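# Unfold a collapsed crate and latch its corners

## Task

The folding crate starts flat on the floor; erect it so that each of its four walls stands upright and each of its four corners is latched.

## Robot and tools

ROBOTS. Four identical i2rt Big YAM arms, arm1 to arm4, work together. Each has six revolute joints, a two-finger gripper and a camera on the wrist. Two fixed room cameras, cam_high and cam_low, also watch the scene. Feet (base_link) in the scene frame, metres: arm1 (-0.344, +0.564, 0.400), arm2 (-0.347, -0.575, 0.384), arm3 (+0.320, +0.573, 0.372), arm4 (+0.356, -0.566, 0.334); each foot faces along its own +x, so arm1 and arm3 face roughly toward -y, arm2 and arm4 toward +y. A hand reaches about 1.0 m from the joint1 axis.

FRAME. One scene frame for everything: origin on the floor, +z up, lengths in metres, orientations as quaternions w,x,y,z. The hand point lies between the finger pads, roughly 1 cm behind the tips. The fingers extend along the hand's +z axis and the gap opens along its y axis. hand_target is where the hand would be at the joint targets currently held.

JOINTS (absolute values, radians): joint1_rad -2.879 to 2.879 (yaw about the foot, positive counter-clockwise seen from above, 0 = along the foot's +x); joint2_rad 0 to 3.141 (shoulder, 0 = upper arm pointing back, larger lifts it up and over); joint3_rad 0 to 3.019 (elbow, 0 = folded shut); joint4_rad -1.692 to 1.57 (hand pitch, positive tilts fingers up); joint5_rad -1.57 to 1.57 (hand sideways, positive to the arm's right); joint6_rad -2.094 to 2.094 (roll, positive clockwise viewed from behind the hand). gripper_m 0 to 0.093 is the fingertip gap in metres. Done tolerances: ±0.045, ±0.14, ±0.09, ±0.055, ±0.03, ±0.035 rad and ±0.003 m.

TOOL move. Arguments are arm1, arm2, arm3, arm4 (each optional, one object per arm) and cameras. An arm's object may hold: "joints", a dictionary of absolute joint targets keyed by the names above; "target", a list of seven numbers [x, y, z, qw, qx, qy, qz], an absolute hand pose in the scene frame in metres, reached along a straight line from hand_target; "speed", the line's top speed in m/s, 0.002 to 0.5 (default 0.25), only allowed together with target. When target is given, joints may contain gripper_m and nothing else. Arms not named keep their previous commands. All motions start at once; all hand lines in one call finish together, paced by the slowest. Lines last 0.5 to 10 s and stop short after 10 s; no call exceeds 15 s. Hands lag, drift and may overshoot the speed, especially near full stretch, and often finish a centimetre or more off; the controller does not avoid obstacles or other arms. cameras: list of camera names, "all", or [] for none; omitted means all only for an empty call. Unknown keys make a call invalid; out-of-range numbers get it refused, and a refusal cancels the rest of the reply's move, wait and finished_scene calls. An empty move returns full state, images and the scene number.

RESULTS. The "move" line gives each commanded arm with "done" or its worst status. joint_status and hand_status words: off_target (rested away from target, may still push), time_out (arm ran out of time; joints keep near-by targets and keep pushing, listed under on_its_own, where "held at" is a target not a reading), not_followed (a self/arm-collision check withheld the targets; "joint command not followed" or "pose unreachable"; the arm may keep trying until given new targets), limit_stop_at_motor_heat. Arms shown "as last shown" were not commanded; their unchanged lines repeat earlier values. "pictures" lists image order; images may lag the state slightly. Joint velocities are rad/s (gripper m/s); "within noise" means still. Joint torques (N m, six per arm, positive toward larger angles) include gravity, have per-arm offsets and noise; numbers 3 and 4 wrap at ±28. Gripper: closed on nothing reads 0.000 to 0.003; gripping a hard part reads up to 0.005 narrower (some up to 0.002 wider); free-air readings exceed the true gap by up to 0.003. Squeezing hard starts about 0.005 below first-touch reading; to release, command well above the reading. Force about 50 to 64 N per pad.

TOOL wait: seconds 0 to 10, optional cameras; nothing new is commanded. TOOL zoom_image: camera name and region [x0, y0, x1, y1] in pixels of that camera's latest image (672x504, origin top-left), at most 504 by 504. TOOL read_manual: section "licences" returns URDF licence text only. TOOL finished_scene: scene (1 or 2); irreversible, and the crate must remain set up without help.

CAMERAS. Wrist cameras are fisheye 672x504 (fx about 327); cam_high and cam_low are pinhole 672x504, fx about 598 and 594. With joints 1 and 6 at 0 and the hand level and forward, the wrist camera sits on top looking at the fingertips.

AVOID. Arms squeezing or pressing each other (including one gripper closing on another's fingers) ends the scene; hard hits are penalised. The collision check may act late and ignores fingers, gripper housings and wrist cameras meeting. Arms never stop on contact and can push hard. Do not drop parts, release moving parts, slam or push very hard, or hit heavy or fixed things. Sustained loads, long stretched poses or pushing at unreachable poses heat motors: MOTOR HOT appears at 85 °C, and at 100 °C an OVER-TEMPERATURE FAULT drops the arm for 30 to 60 s or more. To relieve a stuck push, command the joint to its reported position. The scene keeps running while you think; robots hold their last command.

Each tool is called after ">>>" as name([rows], argument=value, ...), one row to a line, values as JSON.

## Session

>>> move()

Scene clock: 0.00 s.
Joint torques (N m): no reading
Motor temperatures (°C): arm1=[27 28 28 28 23 23 25] | arm2=[24 25 23 25 28 27 25] | arm3=[26 24 27 24 26 24 27] | arm4=[25 26 26 31 26 25 27]
Heat: arm1: hottest joint2_rad 28 °C; arm2: hottest joint5_rad 28 °C; arm3: hottest joint3_rad 27 °C; arm4: hottest joint4_rad 31 °C.
Joint velocities: within noise
arm1.joint_positions: joint1_rad=-0.585 joint2_rad=+0.467 joint3_rad=+1.640 joint4_rad=-1.554 joint5_rad=+0.191 joint6_rad=-0.040 gripper_m=+0.09396
arm1.joint_status: not commanded
arm1.hand: x=-0.4062 y=+0.4986 z=+1.0234 quat_wxyz=(-0.233, -0.706, -0.424, +0.517) (m; scene frame)
arm1.hand_target: x=-0.4048 y=+0.5020 z=+1.0297 quat_wxyz=(-0.238, -0.702, -0.420, +0.523) (m; scene frame)
arm1.hand_status: not commanded
arm2.joint_positions: joint1_rad=+0.742 joint2_rad=+0.378 joint3_rad=+1.702 joint4_rad=-1.262 joint5_rad=-0.142 joint6_rad=-0.320 gripper_m=+0.09396
arm2.joint_status: not commanded
arm2.hand: x=-0.3865 y=-0.5610 z=+1.1031 quat_wxyz=(-0.397, +0.664, -0.167, -0.611) (m; scene frame)
arm2.hand_target: x=-0.3859 y=-0.5619 z=+1.1085 quat_wxyz=(-0.399, +0.660, -0.165, -0.614) (m; scene frame)
arm2.hand_status: not commanded
arm3.joint_positions: joint1_rad=+0.368 joint2_rad=+0.508 joint3_rad=+1.375 joint4_rad=-1.360 joint5_rad=-0.070 joint6_rad=+0.635 gripper_m=+0.09396
arm3.joint_status: not commanded
arm3.hand: x=+0.3593 y=+0.3880 z=+0.9196 quat_wxyz=(-0.486, -0.725, -0.459, +0.167) (m; scene frame)
arm3.hand_target: x=+0.3588 y=+0.3913 z=+0.9281 quat_wxyz=(-0.494, -0.720, -0.456, +0.170) (m; scene frame)
arm3.hand_status: not commanded
arm4.joint_positions: joint1_rad=+0.790 joint2_rad=+0.548 joint3_rad=+1.366 joint4_rad=-1.267 joint5_rad=+0.241 joint6_rad=-0.097 gripper_m=+0.09396
arm4.joint_status: not commanded
arm4.hand: x=+0.1989 y=-0.4149 z=+0.8936 quat_wxyz=(-0.270, +0.802, -0.260, -0.465) (m; scene frame)
arm4.hand_target: x=+0.2019 y=-0.4169 z=+0.9028 quat_wxyz=(-0.272, +0.796, -0.260, -0.474) (m; scene frame)
arm4.hand_status: not commanded
pictures: arm1_cam_wrist, arm2_cam_wrist, arm3_cam_wrist, arm4_cam_wrist, cam_high, cam_low

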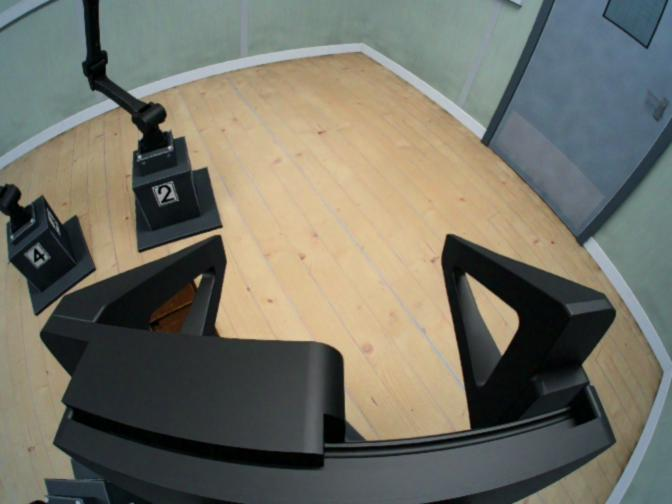

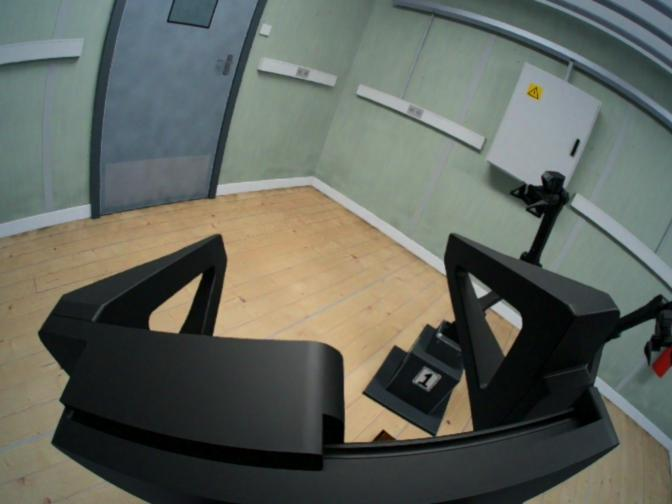

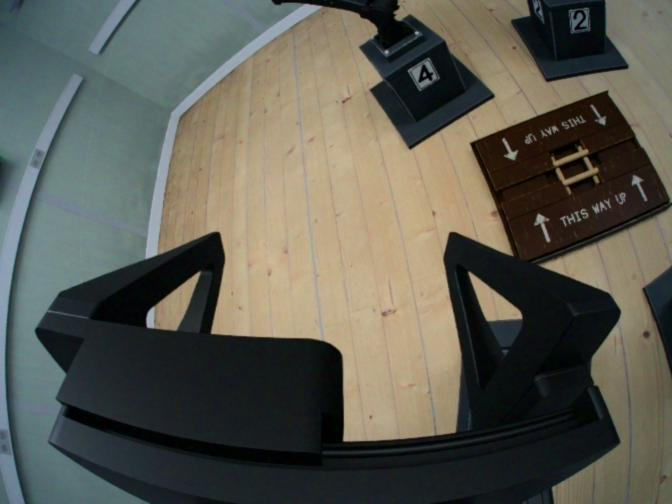

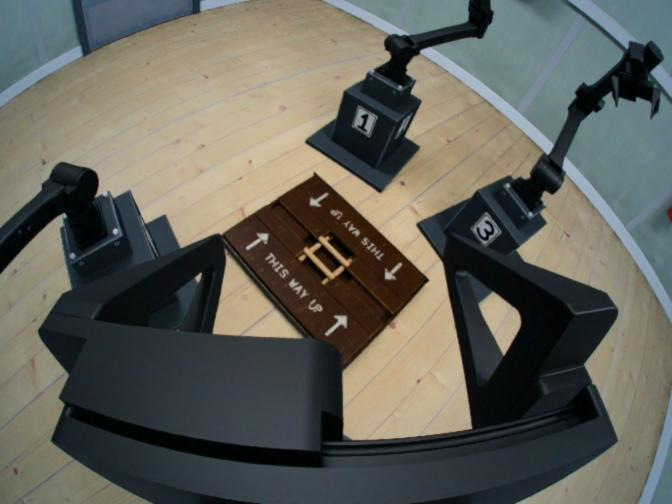

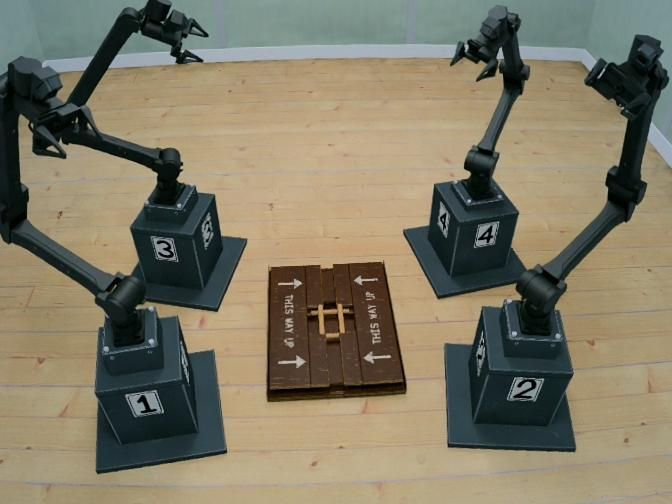

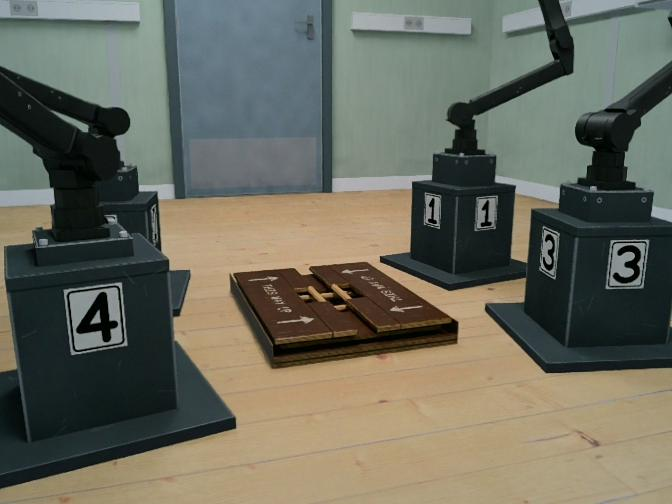

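>>> zoom_image(camera="cam_high", region=[247, 247, 427, 412])

>>> zoom_image(camera="cam_low", region=[220, 240, 470, 380])

>>> zoom_image(camera="arm4_cam_wrist", region=[210, 160, 440, 370])

>>> zoom_image(camera="arm3_cam_wrist", region=[460, 80, 672, 270])

Scaled by 2.800 from the camera's 672x504 image, which has a finer 960x720 frame.

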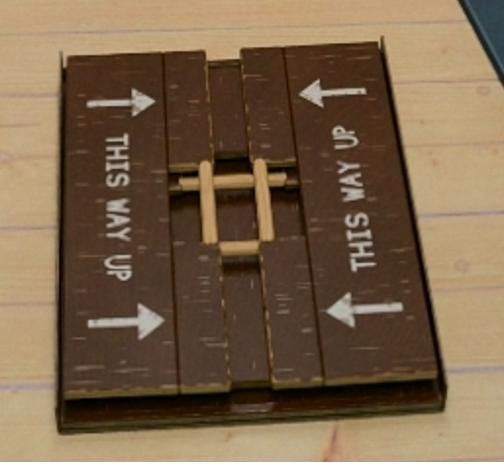

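Scaled by 2.016 from the camera's 672x504 image, which has a finer 960x720 frame.

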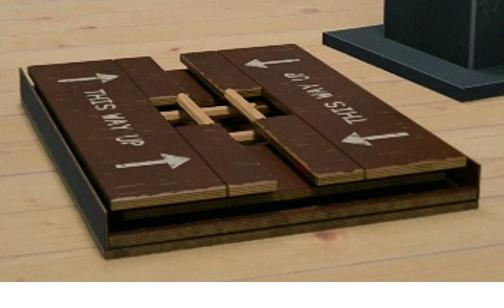

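Scaled by 2.191 from the camera's 672x504 image, which has a finer 960x720 frame.

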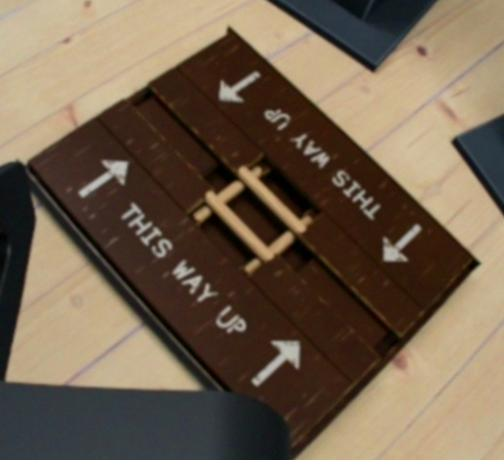

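Scaled by 2.377 from the camera's 672x504 image, which has a finer 960x720 frame.

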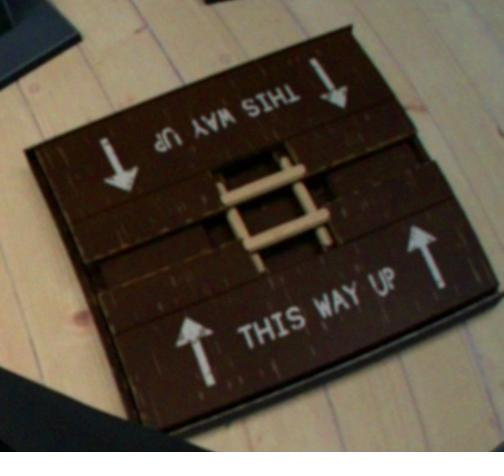

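>>> move(arm3={"target":[-0.02,0.15,0.36,0,1,0,0],"speed":0.3}, arm2={"target":[-0.02,-0.2,0.36,0,0,1,0],"speed":0.3}, cameras=["all"])

Scene clock: 20.93 s.
Joint torques (N m): arm1=[-0.44 6.65 5.37 2.51 0.2 0.1] | arm2=[-0.32 -16.38 8.08 -0.01 -0.06 -0.12] | arm3=[-1.49 -14.68 8.94 -0.27 0.31 0.19] | arm4=[1.73 3.31 10.06 1.85 -0.03 0.11]
Motor temperatures (°C): arm1=[27 28 29 28 23 23 25] | arm2=[24 26 24 25 28 27 25] | arm3=[26 24 28 24 26 23 27] | arm4=[25 26 28 31 26 25 27]
Heat: arm1: hottest joint3_rad 29 °C; arm2: hottest joint5_rad 28 °C; arm3: hottest joint3_rad 28 °C; arm4: hottest joint4_rad 31 °C.
move: arm2 off_target; arm3 off_target
Joint velocities: within noise
arm1, arm4: as last shown
arm2.joint_positions: joint1_rad=-0.574 joint2_rad=+1.881 joint3_rad=+1.153 joint4_rad=-0.881 joint5_rad=-0.007 joint6_rad=+0.860 gripper_m=+0.09397
arm2.joint_status: not commanded
arm2.hand: x=-0.0358 y=-0.2125 z=+0.3528 quat_wxyz=(+0.015, +0.000, -1.000, +0.012) (m; scene frame)
arm2.hand_target: x=-0.0239 y=-0.2033 z=+0.3585 quat_wxyz=(+0.010, +0.001, -1.000, +0.005) (m; scene frame)
arm2.hand_status: off_target (0.021 m and 2.2 deg from the pose sent, 0.904 m and 160.8 deg at the start; pose on its path clipped on 88 of 181 steps; a joint's target at an end of its range on 43 of 181 steps)
arm3.joint_positions: joint1_rad=-0.452 joint2_rad=+1.935 joint3_rad=+1.306 joint4_rad=-0.957 joint5_rad=-0.008 joint6_rad=+0.882 gripper_m=+0.09396
arm3.joint_status: not commanded
arm3.hand: x=-0.0044 y=+0.1605 z=+0.3581 quat_wxyz=(+0.003, -1.000, -0.011, -0.009) (m; scene frame)
arm3.hand_target: x=-0.0181 y=+0.1539 z=+0.3575 quat_wxyz=(+0.003, -1.000, +0.000, -0.006) (m; scene frame)
arm3.hand_status: off_target (0.019 m and 1.6 deg from the pose sent, 0.717 m and 87.1 deg at the start)
pictures: arm1_cam_wrist, arm2_cam_wrist, arm3_cam_wrist, arm4_cam_wrist, cam_high, cam_low

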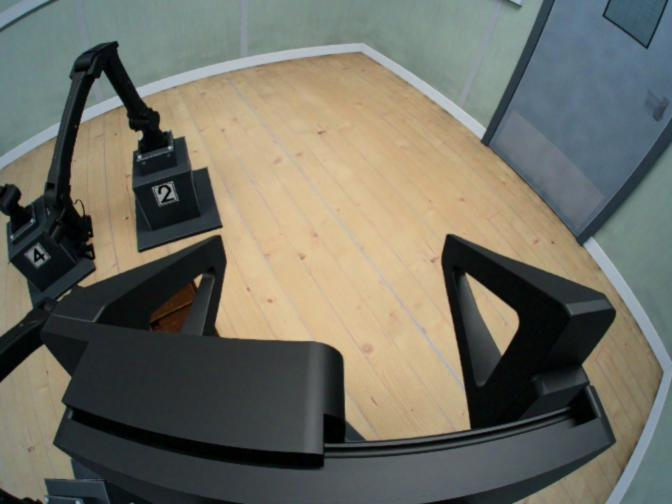

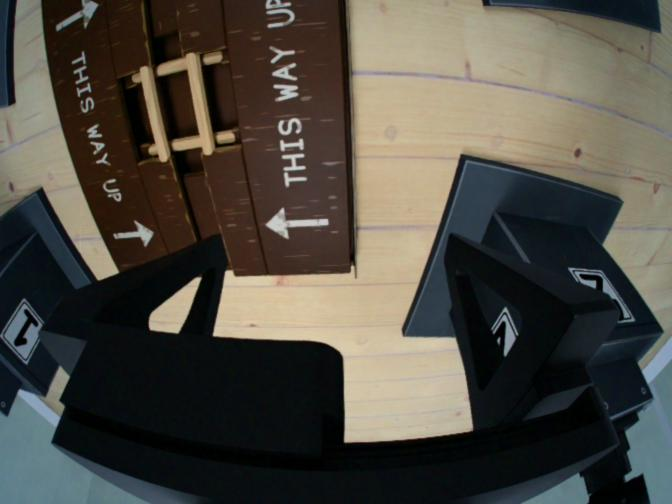

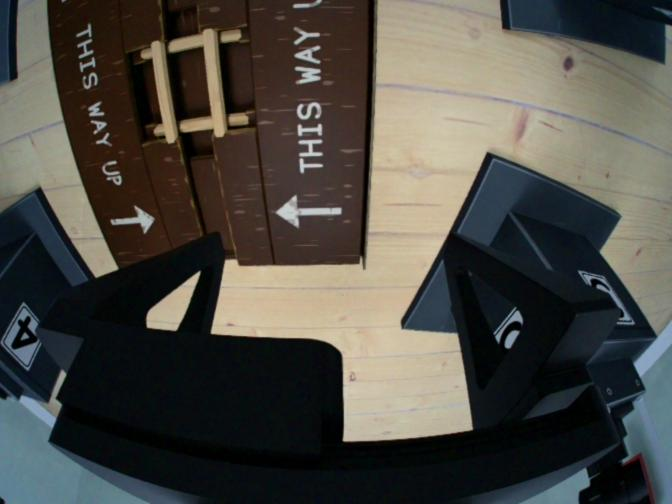

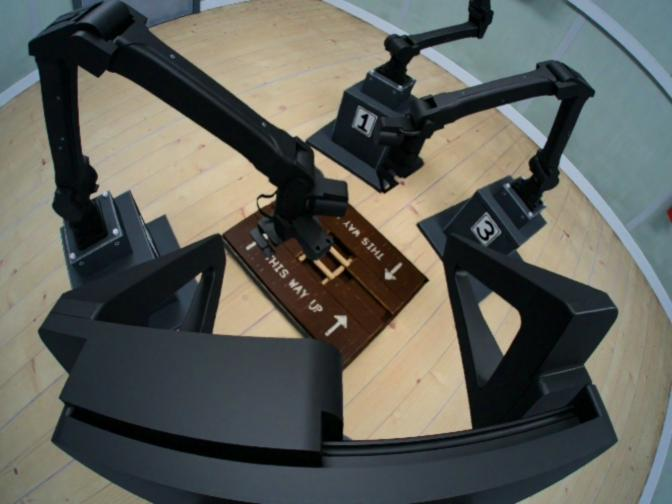

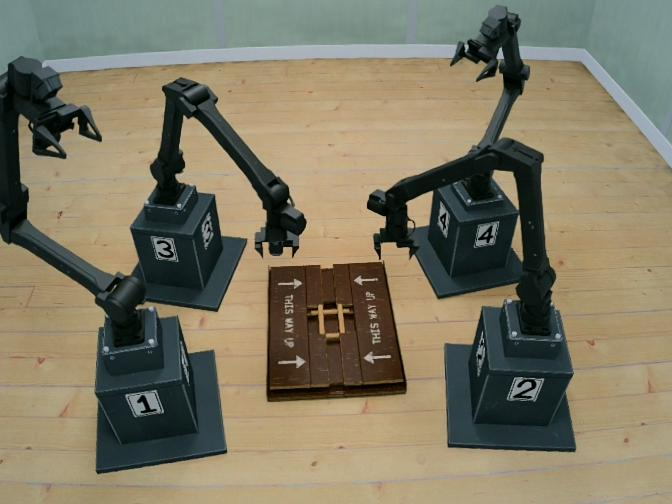

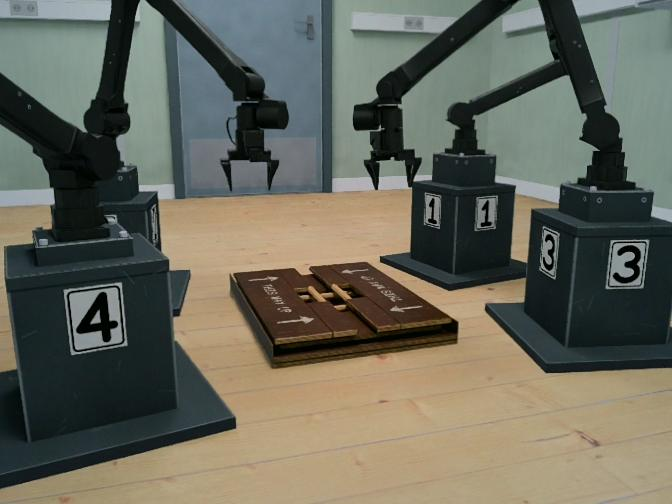

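>>> move(arm3={"target":[-0.057,0.013,0.17,0,1,0,0],"joints":{"gripper_m":0.046}}, cameras=["arm3_cam_wrist","cam_low"])

>>> zoom_image(camera="arm3_cam_wrist", region=[130, 30, 530, 330])

Scene clock: 30.67 s.
Joint torques (N m): arm1=[0.15 6.53 5.11 2.52 0.18 0.04] | arm2=[-0.73 -16.38 8.09 -0.1 -0.05 -0.12] | arm3=[0.09 -19.72 8.62 -0.16 0.31 0.15] | arm4=[1.73 3.31 10.09 1.87 -0.04 0.11]
Motor temperatures (°C): arm1=[27 28 29 28 23 23 25] | arm2=[24 26 24 25 28 27 25] | arm3=[26 25 29 24 26 23 27] | arm4=[25 26 29 31 26 25 27]
Heat: arm1: hottest joint3_rad 29 °C; arm2: hottest joint5_rad 28 °C; arm3: hottest joint3_rad 29 °C; arm4: hottest joint4_rad 31 °C.
move: arm3 off_target
Joint velocities: within noise
arm1, arm2, arm4: as last shown
arm2.hand_target: x=-0.0238 y=-0.2033 z=+0.3585 quat_wxyz=(+0.010, +0.001, -1.000, +0.005) (m; scene frame)
arm3.joint_positions: joint1_rad=-0.383 joint2_rad=+2.519 joint3_rad=+1.843 joint4_rad=-0.886 joint5_rad=-0.001 joint6_rad=+0.966 gripper_m=+0.04613
arm3.joint_status: all done
arm3.hand: x=-0.0564 y=+0.0210 z=+0.1793 quat_wxyz=(-0.004, -1.000, -0.003, +0.000) (m; scene frame)
arm3.hand_target: x=-0.0565 y=+0.0139 z=+0.1695 quat_wxyz=(-0.001, -1.000, -0.001, +0.001) (m; scene frame)
arm3.hand_status: off_target (0.012 m and 0.5 deg from the pose sent, 0.245 m and 1.6 deg at the start)
pictures: arm3_cam_wrist, cam_low

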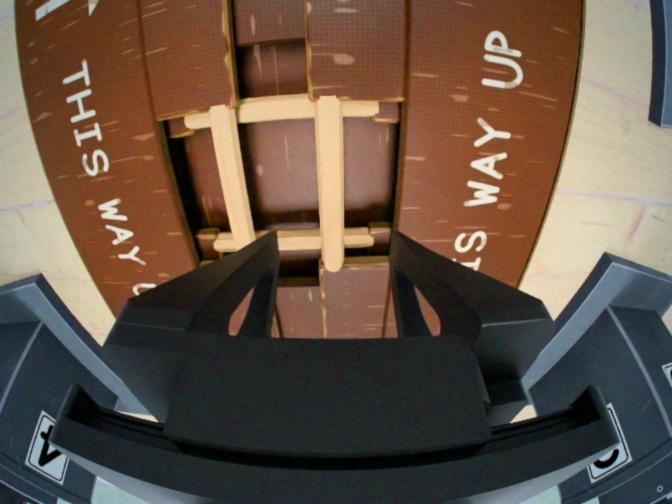

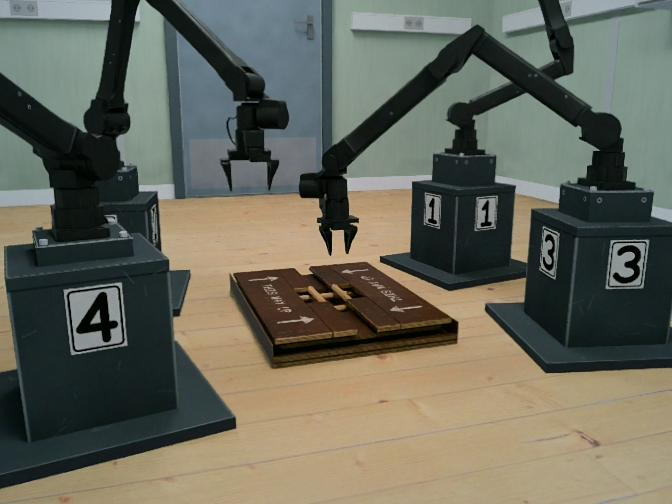

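Scaled by 1.260 from the camera's 672x504 image, which has a finer 960x720 frame.

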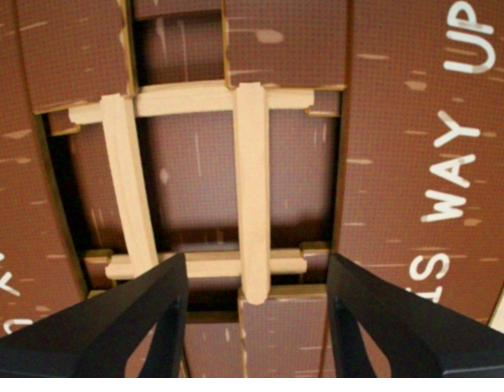

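>>> move(arm3={"target":[-0.041,0.014,0.08,0,1,0,0],"speed":0.15}, cameras=["arm3_cam_wrist","cam_low"])

>>> zoom_image(camera="cam_low", region=[220, 160, 470, 380])

Scene clock: 34.37 s.
Joint torques (N m): arm1=[0.15 5.66 5.26 2.45 0.17 0.09] | arm2=[-0.73 -16.44 8.09 -0.1 -0.05 -0.13] | arm3=[-0.15 -20.54 7.65 0.72 0.32 0.15] | arm4=[1.73 3.25 10.07 1.85 -0.04 0.11]
Motor temperatures (°C): arm1=[27 28 29 28 23 23 25] | arm2=[24 26 24 25 28 26 25] | arm3=[26 25 29 24 26 23 27] | arm4=[25 26 29 31 26 25 27]
Heat: arm1: hottest joint3_rad 29 °C; arm2: hottest joint5_rad 28 °C; arm3: hottest joint3_rad 29 °C; arm4: hottest joint4_rad 31 °C.
move: arm3 off_target
Joint velocities: within noise
arm1, arm2, arm4: as last shown
arm3.joint_positions: joint1_rad=-0.360 joint2_rad=+2.679 joint3_rad=+1.888 joint4_rad=-0.794 joint5_rad=+0.000 joint6_rad=+0.987 gripper_m=+0.04613
arm3.joint_status: not commanded
arm3.hand: x=-0.0364 y=+0.0238 z=+0.0895 quat_wxyz=(+0.006, -1.000, -0.004, -0.005) (m; scene frame)
arm3.hand_target: x=-0.0363 y=+0.0124 z=+0.0810 quat_wxyz=(+0.000, -1.000, -0.004, +0.001) (m; scene frame)
arm3.hand_status: off_target (0.014 m and 1.0 deg from the pose sent, 0.101 m and 0.5 deg at the start)
pictures: arm3_cam_wrist, cam_low

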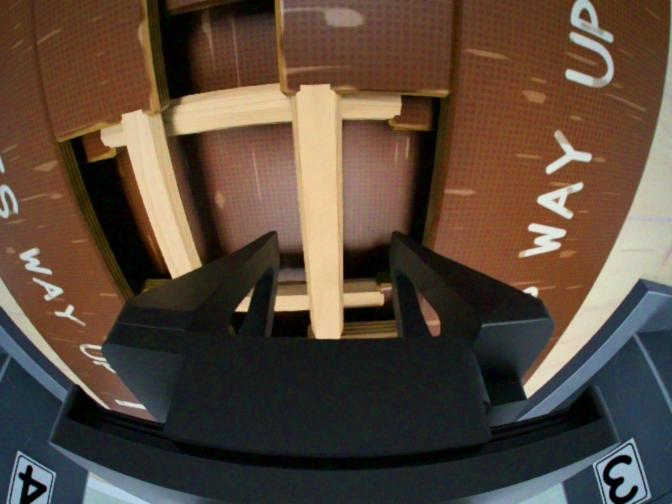

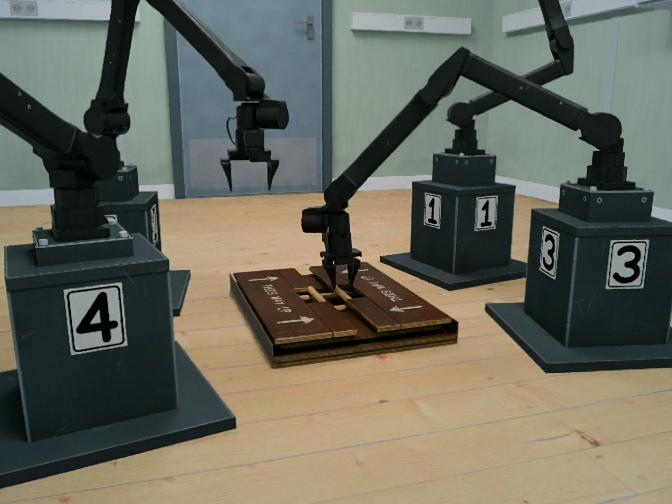

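Scaled by 2.016 from the camera's 672x504 image, which has a finer 960x720 frame.

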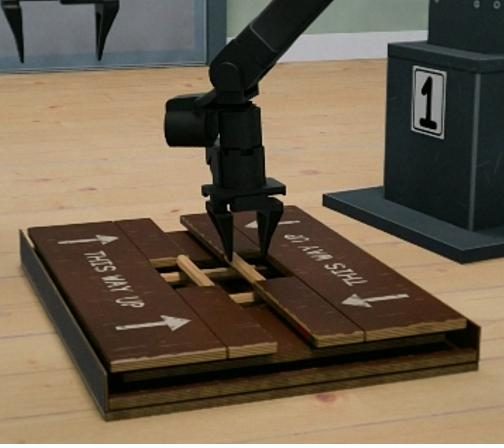

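>>> move(arm3={"target":[-0.043,0.005,0.057,0,1,0,0],"speed":0.1}, cameras=["arm3_cam_wrist","cam_low"])

>>> zoom_image(camera="cam_low", region=[270, 220, 430, 370])

Scene clock: 37.07 s.
Joint torques (N m): arm1=[-0.32 6.48 5.07 2.59 0.15 0.06] | arm2=[-0.73 -16.44 8.1 -0.1 -0.05 -0.12] | arm3=[0.26 -19.72 7.91 0.28 0.3 0.16] | arm4=[1.67 3.25 10.07 1.85 -0.04 0.11]
Motor temperatures (°C): arm1=[27 28 29 28 23 23 25] | arm2=[24 26 25 25 28 26 25] | arm3=[26 26 29 24 26 23 27] | arm4=[25 26 29 31 26 25 27]
Heat: arm1: hottest joint3_rad 29 °C; arm2: hottest joint5_rad 28 °C; arm3: hottest joint3_rad 29 °C; arm4: hottest joint4_rad 31 °C.
move: arm3 off_target
Joint velocities: within noise
arm1, arm2, arm4: as last shown
arm3.joint_positions: joint1_rad=-0.368 joint2_rad=+2.743 joint3_rad=+1.969 joint4_rad=-0.794 joint5_rad=+0.000 joint6_rad=+0.992 gripper_m=+0.04613
arm3.joint_status: not commanded
arm3.hand: x=-0.0488 y=+0.0141 z=+0.0700 quat_wxyz=(-0.001, -1.000, +0.002, -0.001) (m; scene frame)
arm3.hand_target: x=-0.0467 y=+0.0087 z=+0.0568 quat_wxyz=(+0.000, -1.000, +0.004, +0.000) (m; scene frame)
arm3.hand_status: off_target (0.017 m and 0.3 deg from the pose sent, 0.038 m and 1.0 deg at the start)
pictures: arm3_cam_wrist, cam_low

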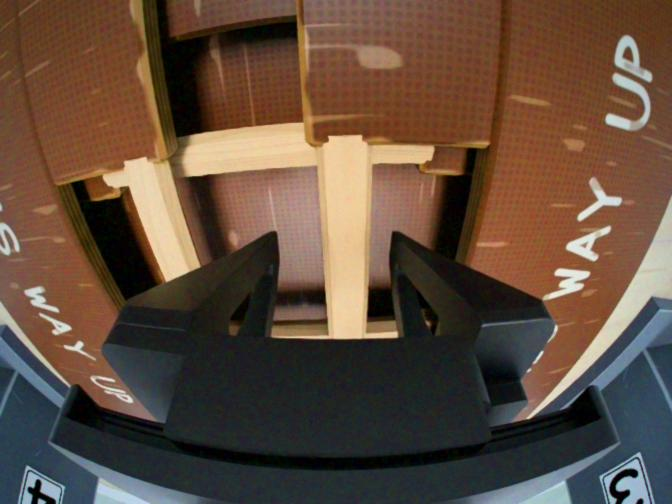

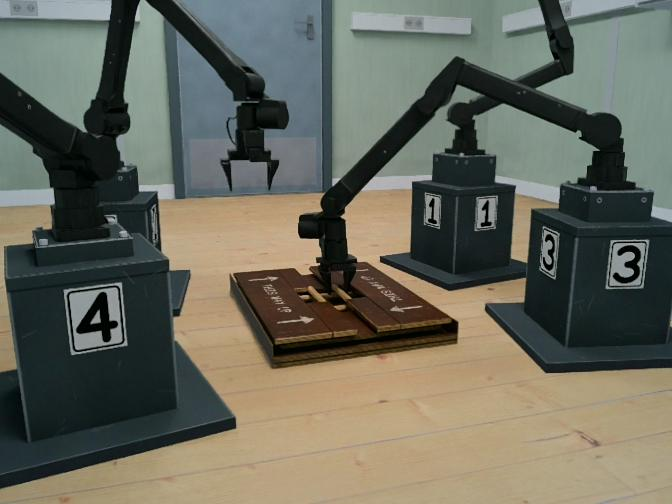

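Scaled by 3.150 from the camera's 672x504 image, which has a finer 960x720 frame.

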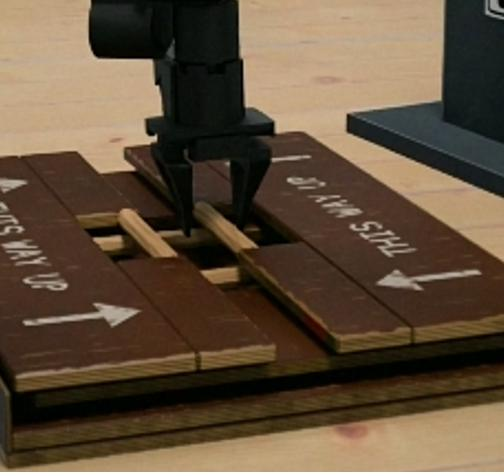

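>>> move(arm3={"target":[-0.036,0.012,0.042,0,1,0,0],"speed":0.1})

>>> move(arm3={"joints":{"gripper_m":0.005}}, cameras=["arm3_cam_wrist","cam_low"])

>>> zoom_image(camera="cam_low", region=[270, 220, 430, 370])

Scene clock: 39.77 s.
Joint torques (N m): arm1=[0.03 7.12 5.09 2.48 0.13 0.1] | arm2=[-0.73 -16.44 8.1 -0.1 -0.05 -0.12] | arm3=[0.44 -18.96 5.78 0.94 0.29 0.16] | arm4=[1.73 3.31 10.07 1.85 -0.04 0.11]
Motor temperatures (°C): arm1=[27 28 29 28 23 23 25] | arm2=[24 26 25 25 28 26 25] | arm3=[26 26 29 24 26 23 27] | arm4=[25 26 29 31 26 25 27]
Heat: arm1: hottest joint3_rad 29 °C; arm2: hottest joint5_rad 28 °C; arm3: hottest joint3_rad 29 °C; arm4: hottest joint4_rad 31 °C.
move: arm3 off_target
Joint velocities: within noise
arm1, arm2, arm4: as last shown
arm3.joint_positions: joint1_rad=-0.360 joint2_rad=+2.749 joint3_rad=+1.969 joint4_rad=-0.771 joint5_rad=+0.000 joint6_rad=+0.995 gripper_m=+0.04613
arm3.joint_status: not commanded
arm3.hand: x=-0.0461 y=+0.0087 z=+0.0661 quat_wxyz=(-0.008, -1.000, +0.000, +0.004) (m; scene frame)
arm3.hand_target: x=-0.0344 y=+0.0128 z=+0.0426 quat_wxyz=(+0.000, -1.000, -0.001, +0.000) (m; scene frame)
arm3.hand_status: off_target (0.026 m and 1.0 deg from the pose sent, 0.031 m and 0.3 deg at the start)
pictures: none

Scene clock: 40.43 s.
Joint torques (N m): arm1=[0.56 6.48 5.24 2.59 0.19 0.06] | arm2=[-0.79 -16.44 8.09 -0.09 -0.05 -0.12] | arm3=[0.85 -19.66 5.83 1.89 -0.02 0.27] | arm4=[1.73 3.31 10.07 1.85 -0.04 0.11]
Motor temperatures (°C): arm1=[27 28 30 28 23 23 25] | arm2=[24 26 25 25 28 26 25] | arm3=[26 26 29 24 26 23 27] | arm4=[25 26 29 31 26 25 27]
Heat: arm1: hottest joint3_rad 30 °C; arm2: hottest joint5_rad 28 °C; arm3: hottest joint3_rad 29 °C; arm4: hottest joint4_rad 31 °C.
move: arm3 off_target
Joint velocities: within noise
arm1, arm2, arm4: as last shown
arm3.joint_positions: joint1_rad=-0.365 joint2_rad=+2.751 joint3_rad=+1.966 joint4_rad=-0.794 joint5_rad=+0.017 joint6_rad=+0.984 gripper_m=+0.01653
arm3.joint_status: gripper_m off_target (ended at +0.01657, target +0.00500)
arm3.hand: x=-0.0468 y=+0.0187 z=+0.0642 quat_wxyz=(+0.008, -1.000, -0.003, +0.003) (m; scene frame)
arm3.hand_target: x=-0.0370 y=+0.0149 z=+0.0426 quat_wxyz=(+0.003, -1.000, +0.001, +0.003) (m; scene frame)
arm3.hand_status: not commanded
pictures: arm3_cam_wrist, cam_low

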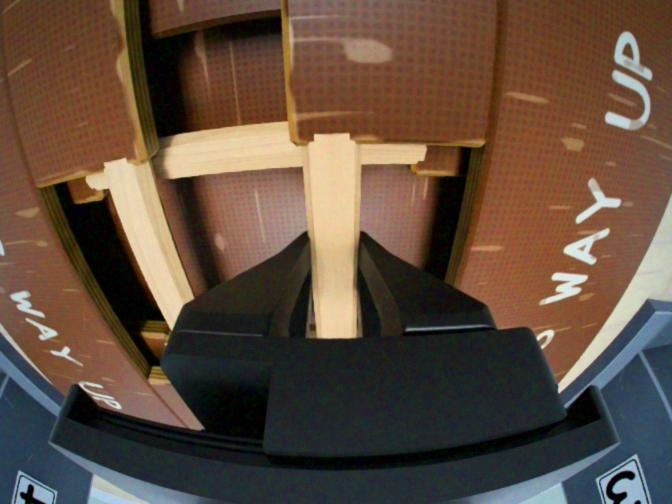

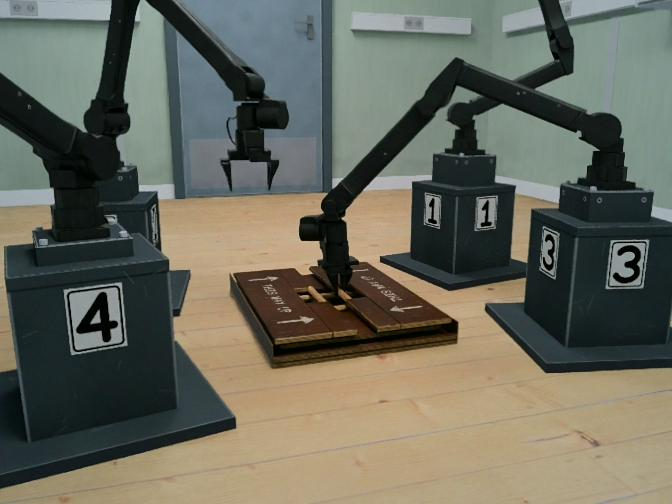

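Scaled by 3.150 from the camera's 672x504 image, which has a finer 960x720 frame.

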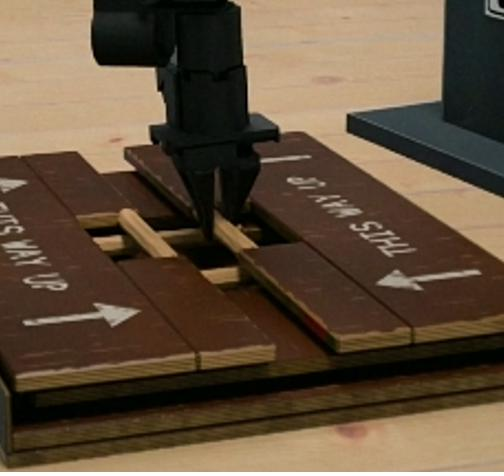

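>>> move(arm3={"target":[-0.042,0.034,0.142,0.216,0.976,0,0],"speed":0.12})

>>> move(arm3={"target":[-0.042,0.078,0.202,0.423,0.906,0,0],"speed":0.12}, cameras=["cam_low","cam_high","arm3_cam_wrist","arm2_cam_wrist"])

Scene clock: 45.83 s.
Joint torques (N m): arm1=[0.26 6.83 5.22 2.5 0.25 0.06] | arm2=[-0.79 -16.44 8.1 -0.12 -0.05 -0.13] | arm3=[-1.03 -20.84 2.73 1.42 -0.63 0.25] | arm4=[1.73 3.31 10.06 1.85 -0.03 0.11]
Motor temperatures (°C): arm1=[27 28 30 28 23 23 25] | arm2=[24 26 25 25 28 26 25] | arm3=[26 26 30 24 26 23 27] | arm4=[25 26 30 31 26 25 27]
Heat: arm1: hottest joint3_rad 30 °C; arm2: hottest joint5_rad 28 °C; arm3: hottest joint3_rad 30 °C; arm4: hottest joint4_rad 31 °C.
move: arm3 done
Joint velocities: within noise
arm1, arm2, arm4: as last shown
arm3.joint_positions: joint1_rad=-0.442 joint2_rad=+2.469 joint3_rad=+1.480 joint4_rad=-0.230 joint5_rad=-0.241 joint6_rad=+0.938 gripper_m=+0.01647
arm3.joint_status: not commanded
arm3.hand: x=-0.0459 y=+0.0308 z=+0.1364 quat_wxyz=(-0.210, -0.978, -0.009, +0.009) (m; scene frame)
arm3.hand_target: x=-0.0418 y=+0.0325 z=+0.1420 quat_wxyz=(-0.217, -0.976, +0.000, +0.001) (m; scene frame)
arm3.hand_status: done (0.008 m and 1.6 deg from the pose sent, 0.079 m and 25.9 deg at the start)
pictures: none

Scene clock: 48.37 s.
Joint torques (N m): arm1=[-0.03 6.18 5.27 2.52 0.19 0.08] | arm2=[-0.73 -16.38 8.1 -0.1 -0.05 -0.13] | arm3=[-0.5 -17.9 1.96 2.69 -0.66 0.28] | arm4=[1.73 3.31 10.07 1.87 -0.03 0.11]
Motor temperatures (°C): arm1=[27 28 30 28 23 23 25] | arm2=[24 26 25 25 28 26 25] | arm3=[26 26 29 24 26 23 27] | arm4=[25 26 30 31 26 25 27]
Heat: arm1: hottest joint3_rad 30 °C; arm2: hottest joint5_rad 28 °C; arm3: hottest joint3_rad 29 °C; arm4: hottest joint4_rad 31 °C.
move: arm3 done
Joint velocities: within noise
arm1.joint_positions: joint1_rad=-0.585 joint2_rad=+0.467 joint3_rad=+1.640 joint4_rad=-1.554 joint5_rad=+0.191 joint6_rad=-0.040 gripper_m=+0.09396
arm1.joint_status: not commanded
arm1.hand: x=-0.4062 y=+0.4986 z=+1.0234 quat_wxyz=(-0.233, -0.706, -0.424, +0.517) (m; scene frame)
arm1.hand_target: x=-0.4048 y=+0.5020 z=+1.0297 quat_wxyz=(-0.238, -0.702, -0.420, +0.523) (m; scene frame)
arm1.hand_status: not commanded
arm2: as last shown
arm3.joint_positions: joint1_rad=-0.566 joint2_rad=+2.334 joint3_rad=+1.134 joint4_rad=+0.325 joint5_rad=-0.554 joint6_rad=+0.972 gripper_m=+0.01645
arm3.joint_status: not commanded
arm3.hand: x=-0.0468 y=+0.0737 z=+0.2014 quat_wxyz=(-0.417, -0.909, -0.010, +0.010) (m; scene frame)
arm3.hand_target: x=-0.0418 y=+0.0768 z=+0.2019 quat_wxyz=(-0.423, -0.906, +0.001, +0.000) (m; scene frame)
arm3.hand_status: done (0.007 m and 1.8 deg from the pose sent, 0.081 m and 25.9 deg at the start)
arm4.joint_positions: joint1_rad=+0.790 joint2_rad=+0.548 joint3_rad=+1.366 joint4_rad=-1.267 joint5_rad=+0.241 joint6_rad=-0.097 gripper_m=+0.09396
arm4.joint_status: not commanded
arm4.hand: x=+0.1989 y=-0.4149 z=+0.8936 quat_wxyz=(-0.270, +0.802, -0.260, -0.465) (m; scene frame)
arm4.hand_target: x=+0.2019 y=-0.4169 z=+0.9028 quat_wxyz=(-0.272, +0.796, -0.260, -0.474) (m; scene frame)
arm4.hand_status: not commanded
pictures: arm2_cam_wrist, arm3_cam_wrist, cam_high, cam_low

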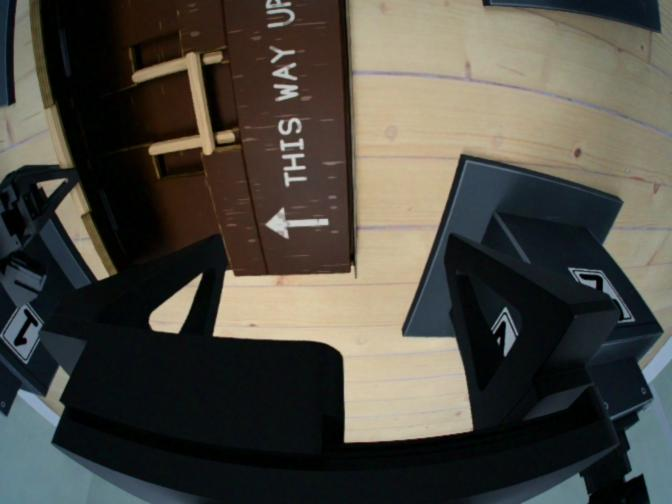

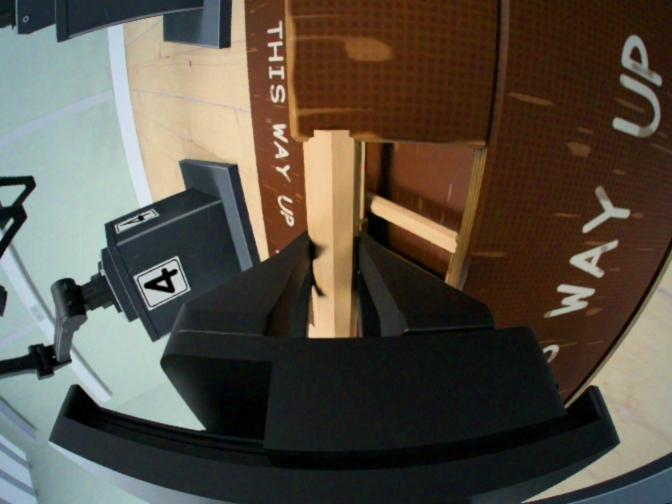

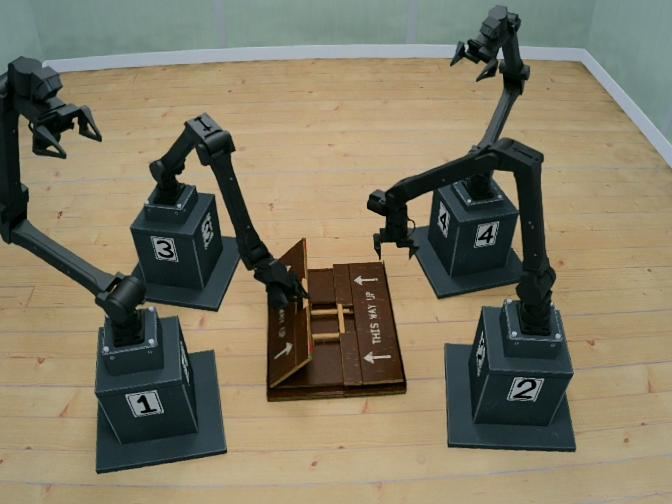

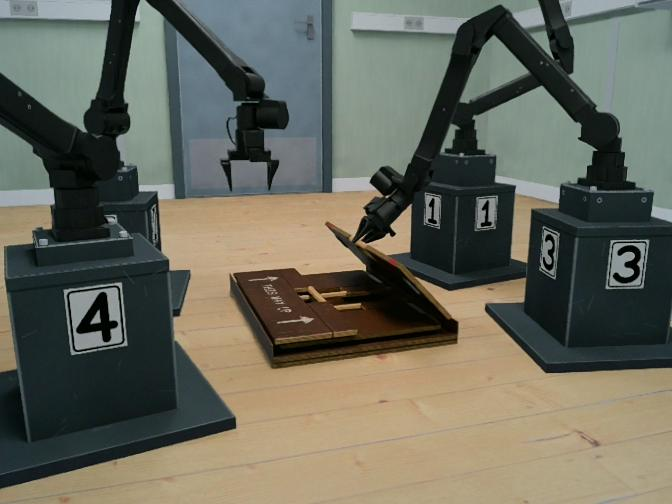

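>>> move(arm3={"target":[-0.042,0.143,0.232,0.609,0.793,0,0],"speed":0.12})

>>> move(arm3={"target":[-0.042,0.19,0.236,0.7,0.714,0,0],"speed":0.1}, arm2={"target":[-0.033,-0.045,0.135,0,0,1,0],"joints":{"gripper_m":0.05}}, cameras=["cam_low","cam_high","arm3_cam_wrist","arm2_cam_wrist"])

Scene clock: 52.33 s.
Joint torques (N m): arm1=[-0.21 6.77 5.15 2.41 0.18 0.07] | arm2=[-0.73 -16.44 8.09 -0.12 -0.05 -0.13] | arm3=[-0.38 -13.74 1.29 3.41 -0.34 0.21] | arm4=[1.73 3.25 10.07 1.85 -0.03 0.11]
Motor temperatures (°C): arm1=[27 28 30 28 23 23 25] | arm2=[24 26 25 25 28 26 25] | arm3=[26 26 29 24 26 23 28] | arm4=[25 26 30 31 26 25 27]
Heat: arm1: hottest joint3_rad 30 °C; arm2: hottest joint5_rad 28 °C; arm3: hottest joint3_rad 29 °C; arm4: hottest joint4_rad 31 °C.
move: arm3 off_target
Joint velocities: within noise
arm1, arm4: as last shown
arm2.joint_positions: joint1_rad=-0.574 joint2_rad=+1.881 joint3_rad=+1.153 joint4_rad=-0.881 joint5_rad=-0.007 joint6_rad=+0.860 gripper_m=+0.09397
arm2.joint_status: not commanded
arm2.hand: x=-0.0358 y=-0.2125 z=+0.3528 quat_wxyz=(+0.015, +0.000, -1.000, +0.012) (m; scene frame)
arm2.hand_target: x=-0.0238 y=-0.2033 z=+0.3585 quat_wxyz=(+0.010, +0.001, -1.000, +0.005) (m; scene frame)
arm2.hand_status: not commanded
arm3.joint_positions: joint1_rad=-0.727 joint2_rad=+2.421 joint3_rad=+0.943 joint4_rad=+1.056 joint5_rad=-0.886 joint6_rad=+1.207 gripper_m=+0.01643
arm3.joint_status: not commanded
arm3.hand: x=-0.0487 y=+0.1390 z=+0.2436 quat_wxyz=(-0.608, -0.794, -0.006, +0.011) (m; scene frame)
arm3.hand_target: x=-0.0424 y=+0.1421 z=+0.2329 quat_wxyz=(-0.610, -0.793, +0.003, +0.000) (m; scene frame)
arm3.hand_status: off_target (0.014 m and 1.4 deg from the pose sent, 0.076 m and 25.8 deg at the start)
pictures: none

Scene clock: 54.50 s.
Joint torques (N m): arm1=[0.09 6.77 4.97 2.56 0.16 0.07] | arm2=[-0.03 -22.89 6.67 0.08 0.21 0.09] | arm3=[-0.67 -12.69 0.73 2.63 -0.19 0.11] | arm4=[1.73 3.25 10.07 1.87 -0.04 0.11]
Motor temperatures (°C): arm1=[27 28 30 28 23 23 25] | arm2=[24 26 25 25 28 26 25] | arm3=[26 26 29 24 26 23 28] | arm4=[25 26 30 31 26 25 27]
Heat: arm1: hottest joint3_rad 30 °C; arm2: hottest joint5_rad 28 °C; arm3: hottest joint3_rad 29 °C; arm4: hottest joint4_rad 31 °C.
move: arm2 off_target; arm3 off_target
Joint velocities: within noise
arm1, arm4: as last shown
arm2.joint_positions: joint1_rad=-0.398 joint2_rad=+2.527 joint3_rad=+1.619 joint4_rad=-0.686 joint5_rad=-0.001 joint6_rad=+1.025 gripper_m=+0.05013
arm2.joint_status: all done
arm2.hand: x=-0.0411 y=-0.0590 z=+0.1289 quat_wxyz=(+0.006, +0.006, -1.000, +0.010) (m; scene frame)
arm2.hand_target: x=-0.0342 y=-0.0460 z=+0.1346 quat_wxyz=(-0.001, +0.003, -1.000, +0.000) (m; scene frame)
arm2.hand_status: off_target (0.017 m and 1.5 deg from the pose sent, 0.275 m and 2.2 deg at the start)
arm3.joint_positions: joint1_rad=-0.827 joint2_rad=+2.573 joint3_rad=+0.940 joint4_rad=+1.563 joint5_rad=-1.041 joint6_rad=+1.486 gripper_m=+0.01643
arm3.joint_status: not commanded
arm3.hand: x=-0.0487 y=+0.1844 z=+0.2548 quat_wxyz=(-0.694, -0.719, -0.008, +0.007) (m; scene frame)
arm3.hand_target: x=-0.0416 y=+0.1890 z=+0.2377 quat_wxyz=(-0.691, -0.723, +0.002, -0.006) (m; scene frame)
arm3.hand_status: off_target (0.021 m and 1.5 deg from the pose sent, 0.052 m and 14.0 deg at the start; a joint's target at an end of its range on 30 of 65 steps)
pictures: arm2_cam_wrist, arm3_cam_wrist, cam_high, cam_low

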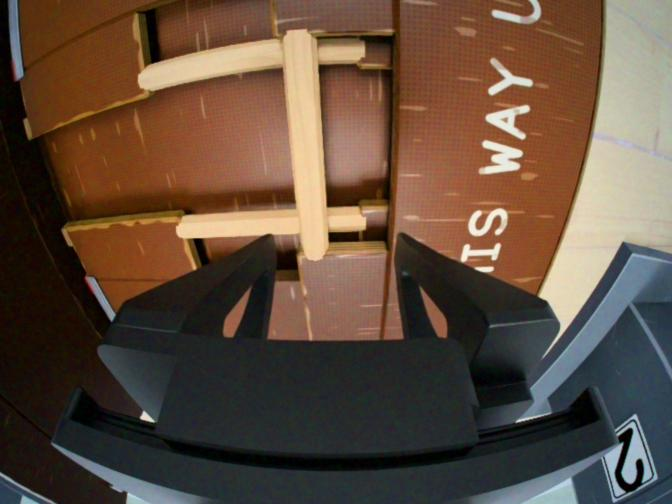

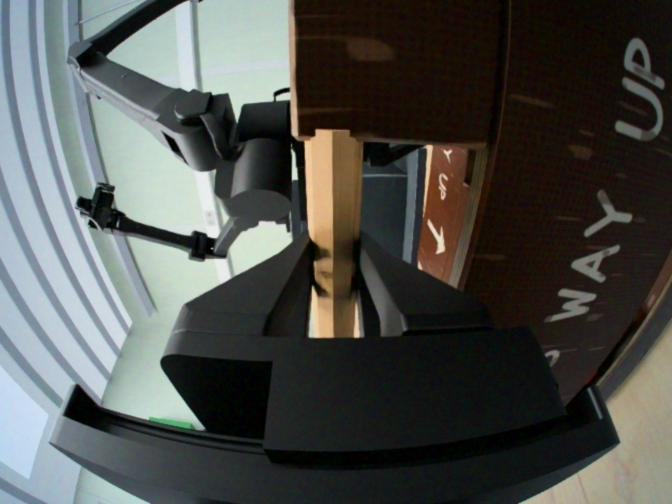

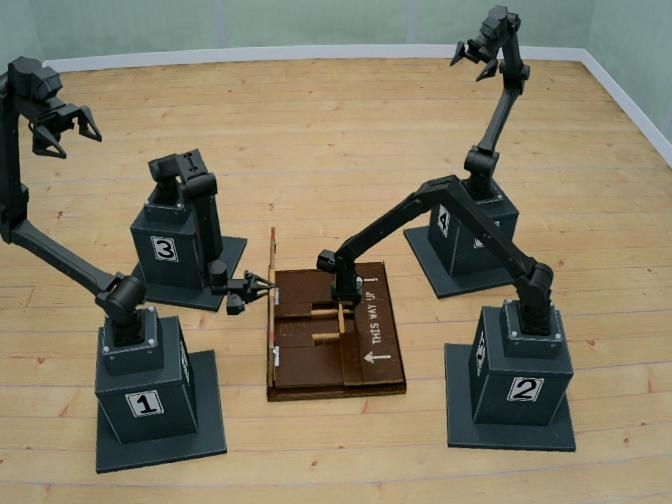

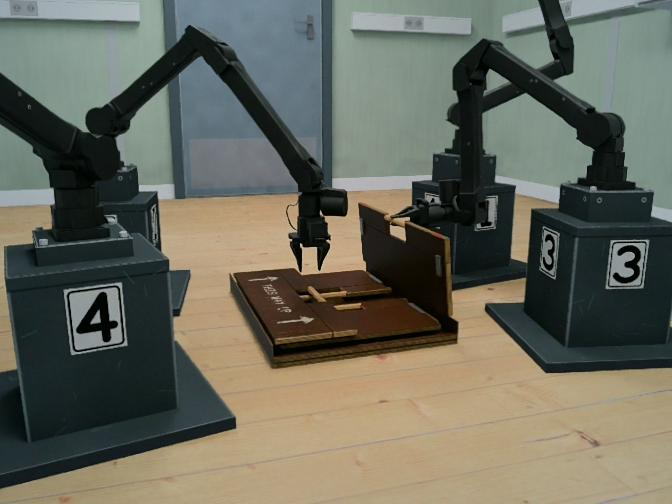

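>>> move(arm2={"target":[-0.018,-0.032,0.072,0,0,1,0],"speed":0.12}, cameras=["cam_low","arm2_cam_wrist"])

>>> zoom_image(camera="cam_low", region=[230, 180, 470, 370])

Scene clock: 58.40 s.
Joint torques (N m): arm1=[0.21 6.42 5.01 2.47 0.19 0.06] | arm2=[-0.85 -24.35 6.71 0.36 0.11 -0.01] | arm3=[-0.44 -12.57 0.64 2.69 -0.19 0.11] | arm4=[1.73 3.25 10.07 1.85 -0.04 0.11]
Motor temperatures (°C): arm1=[27 28 30 28 23 23 25] | arm2=[24 26 25 25 28 26 25] | arm3=[26 26 29 24 26 23 28] | arm4=[25 26 30 31 26 25 27]
Heat: arm1: hottest joint3_rad 30 °C; arm2: hottest joint5_rad 28 °C; arm3: hottest joint3_rad 29 °C; arm4: hottest joint4_rad 31 °C.
move: arm2 off_target
Joint velocities: within noise
arm1, arm3, arm4: as last shown
arm2.joint_positions: joint1_rad=-0.399 joint2_rad=+2.694 joint3_rad=+1.777 joint4_rad=-0.686 joint5_rad=-0.001 joint6_rad=+1.027 gripper_m=+0.05013
arm2.joint_status: not commanded
arm2.hand: x=-0.0315 y=-0.0447 z=+0.0665 quat_wxyz=(+0.008, +0.004, -1.000, +0.014) (m; scene frame)
arm2.hand_target: x=-0.0184 y=-0.0329 z=+0.0724 quat_wxyz=(+0.000, -0.001, -1.000, +0.000) (m; scene frame)
arm2.hand_status: off_target (0.019 m and 1.9 deg from the pose sent, 0.067 m and 1.5 deg at the start)
pictures: arm2_cam_wrist, cam_low

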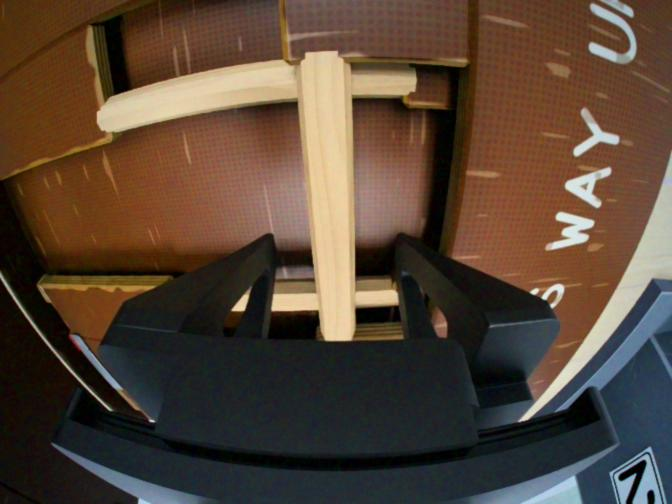

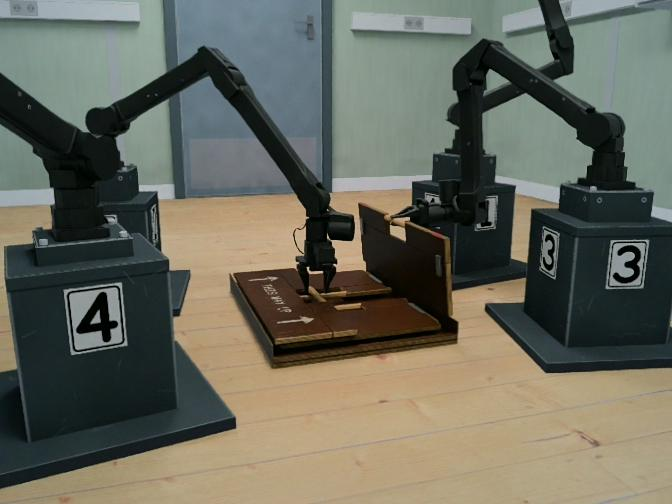

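Scaled by 2.100 from the camera's 672x504 image, which has a finer 960x720 frame.

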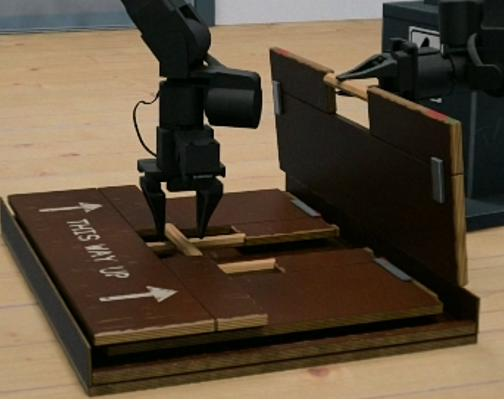

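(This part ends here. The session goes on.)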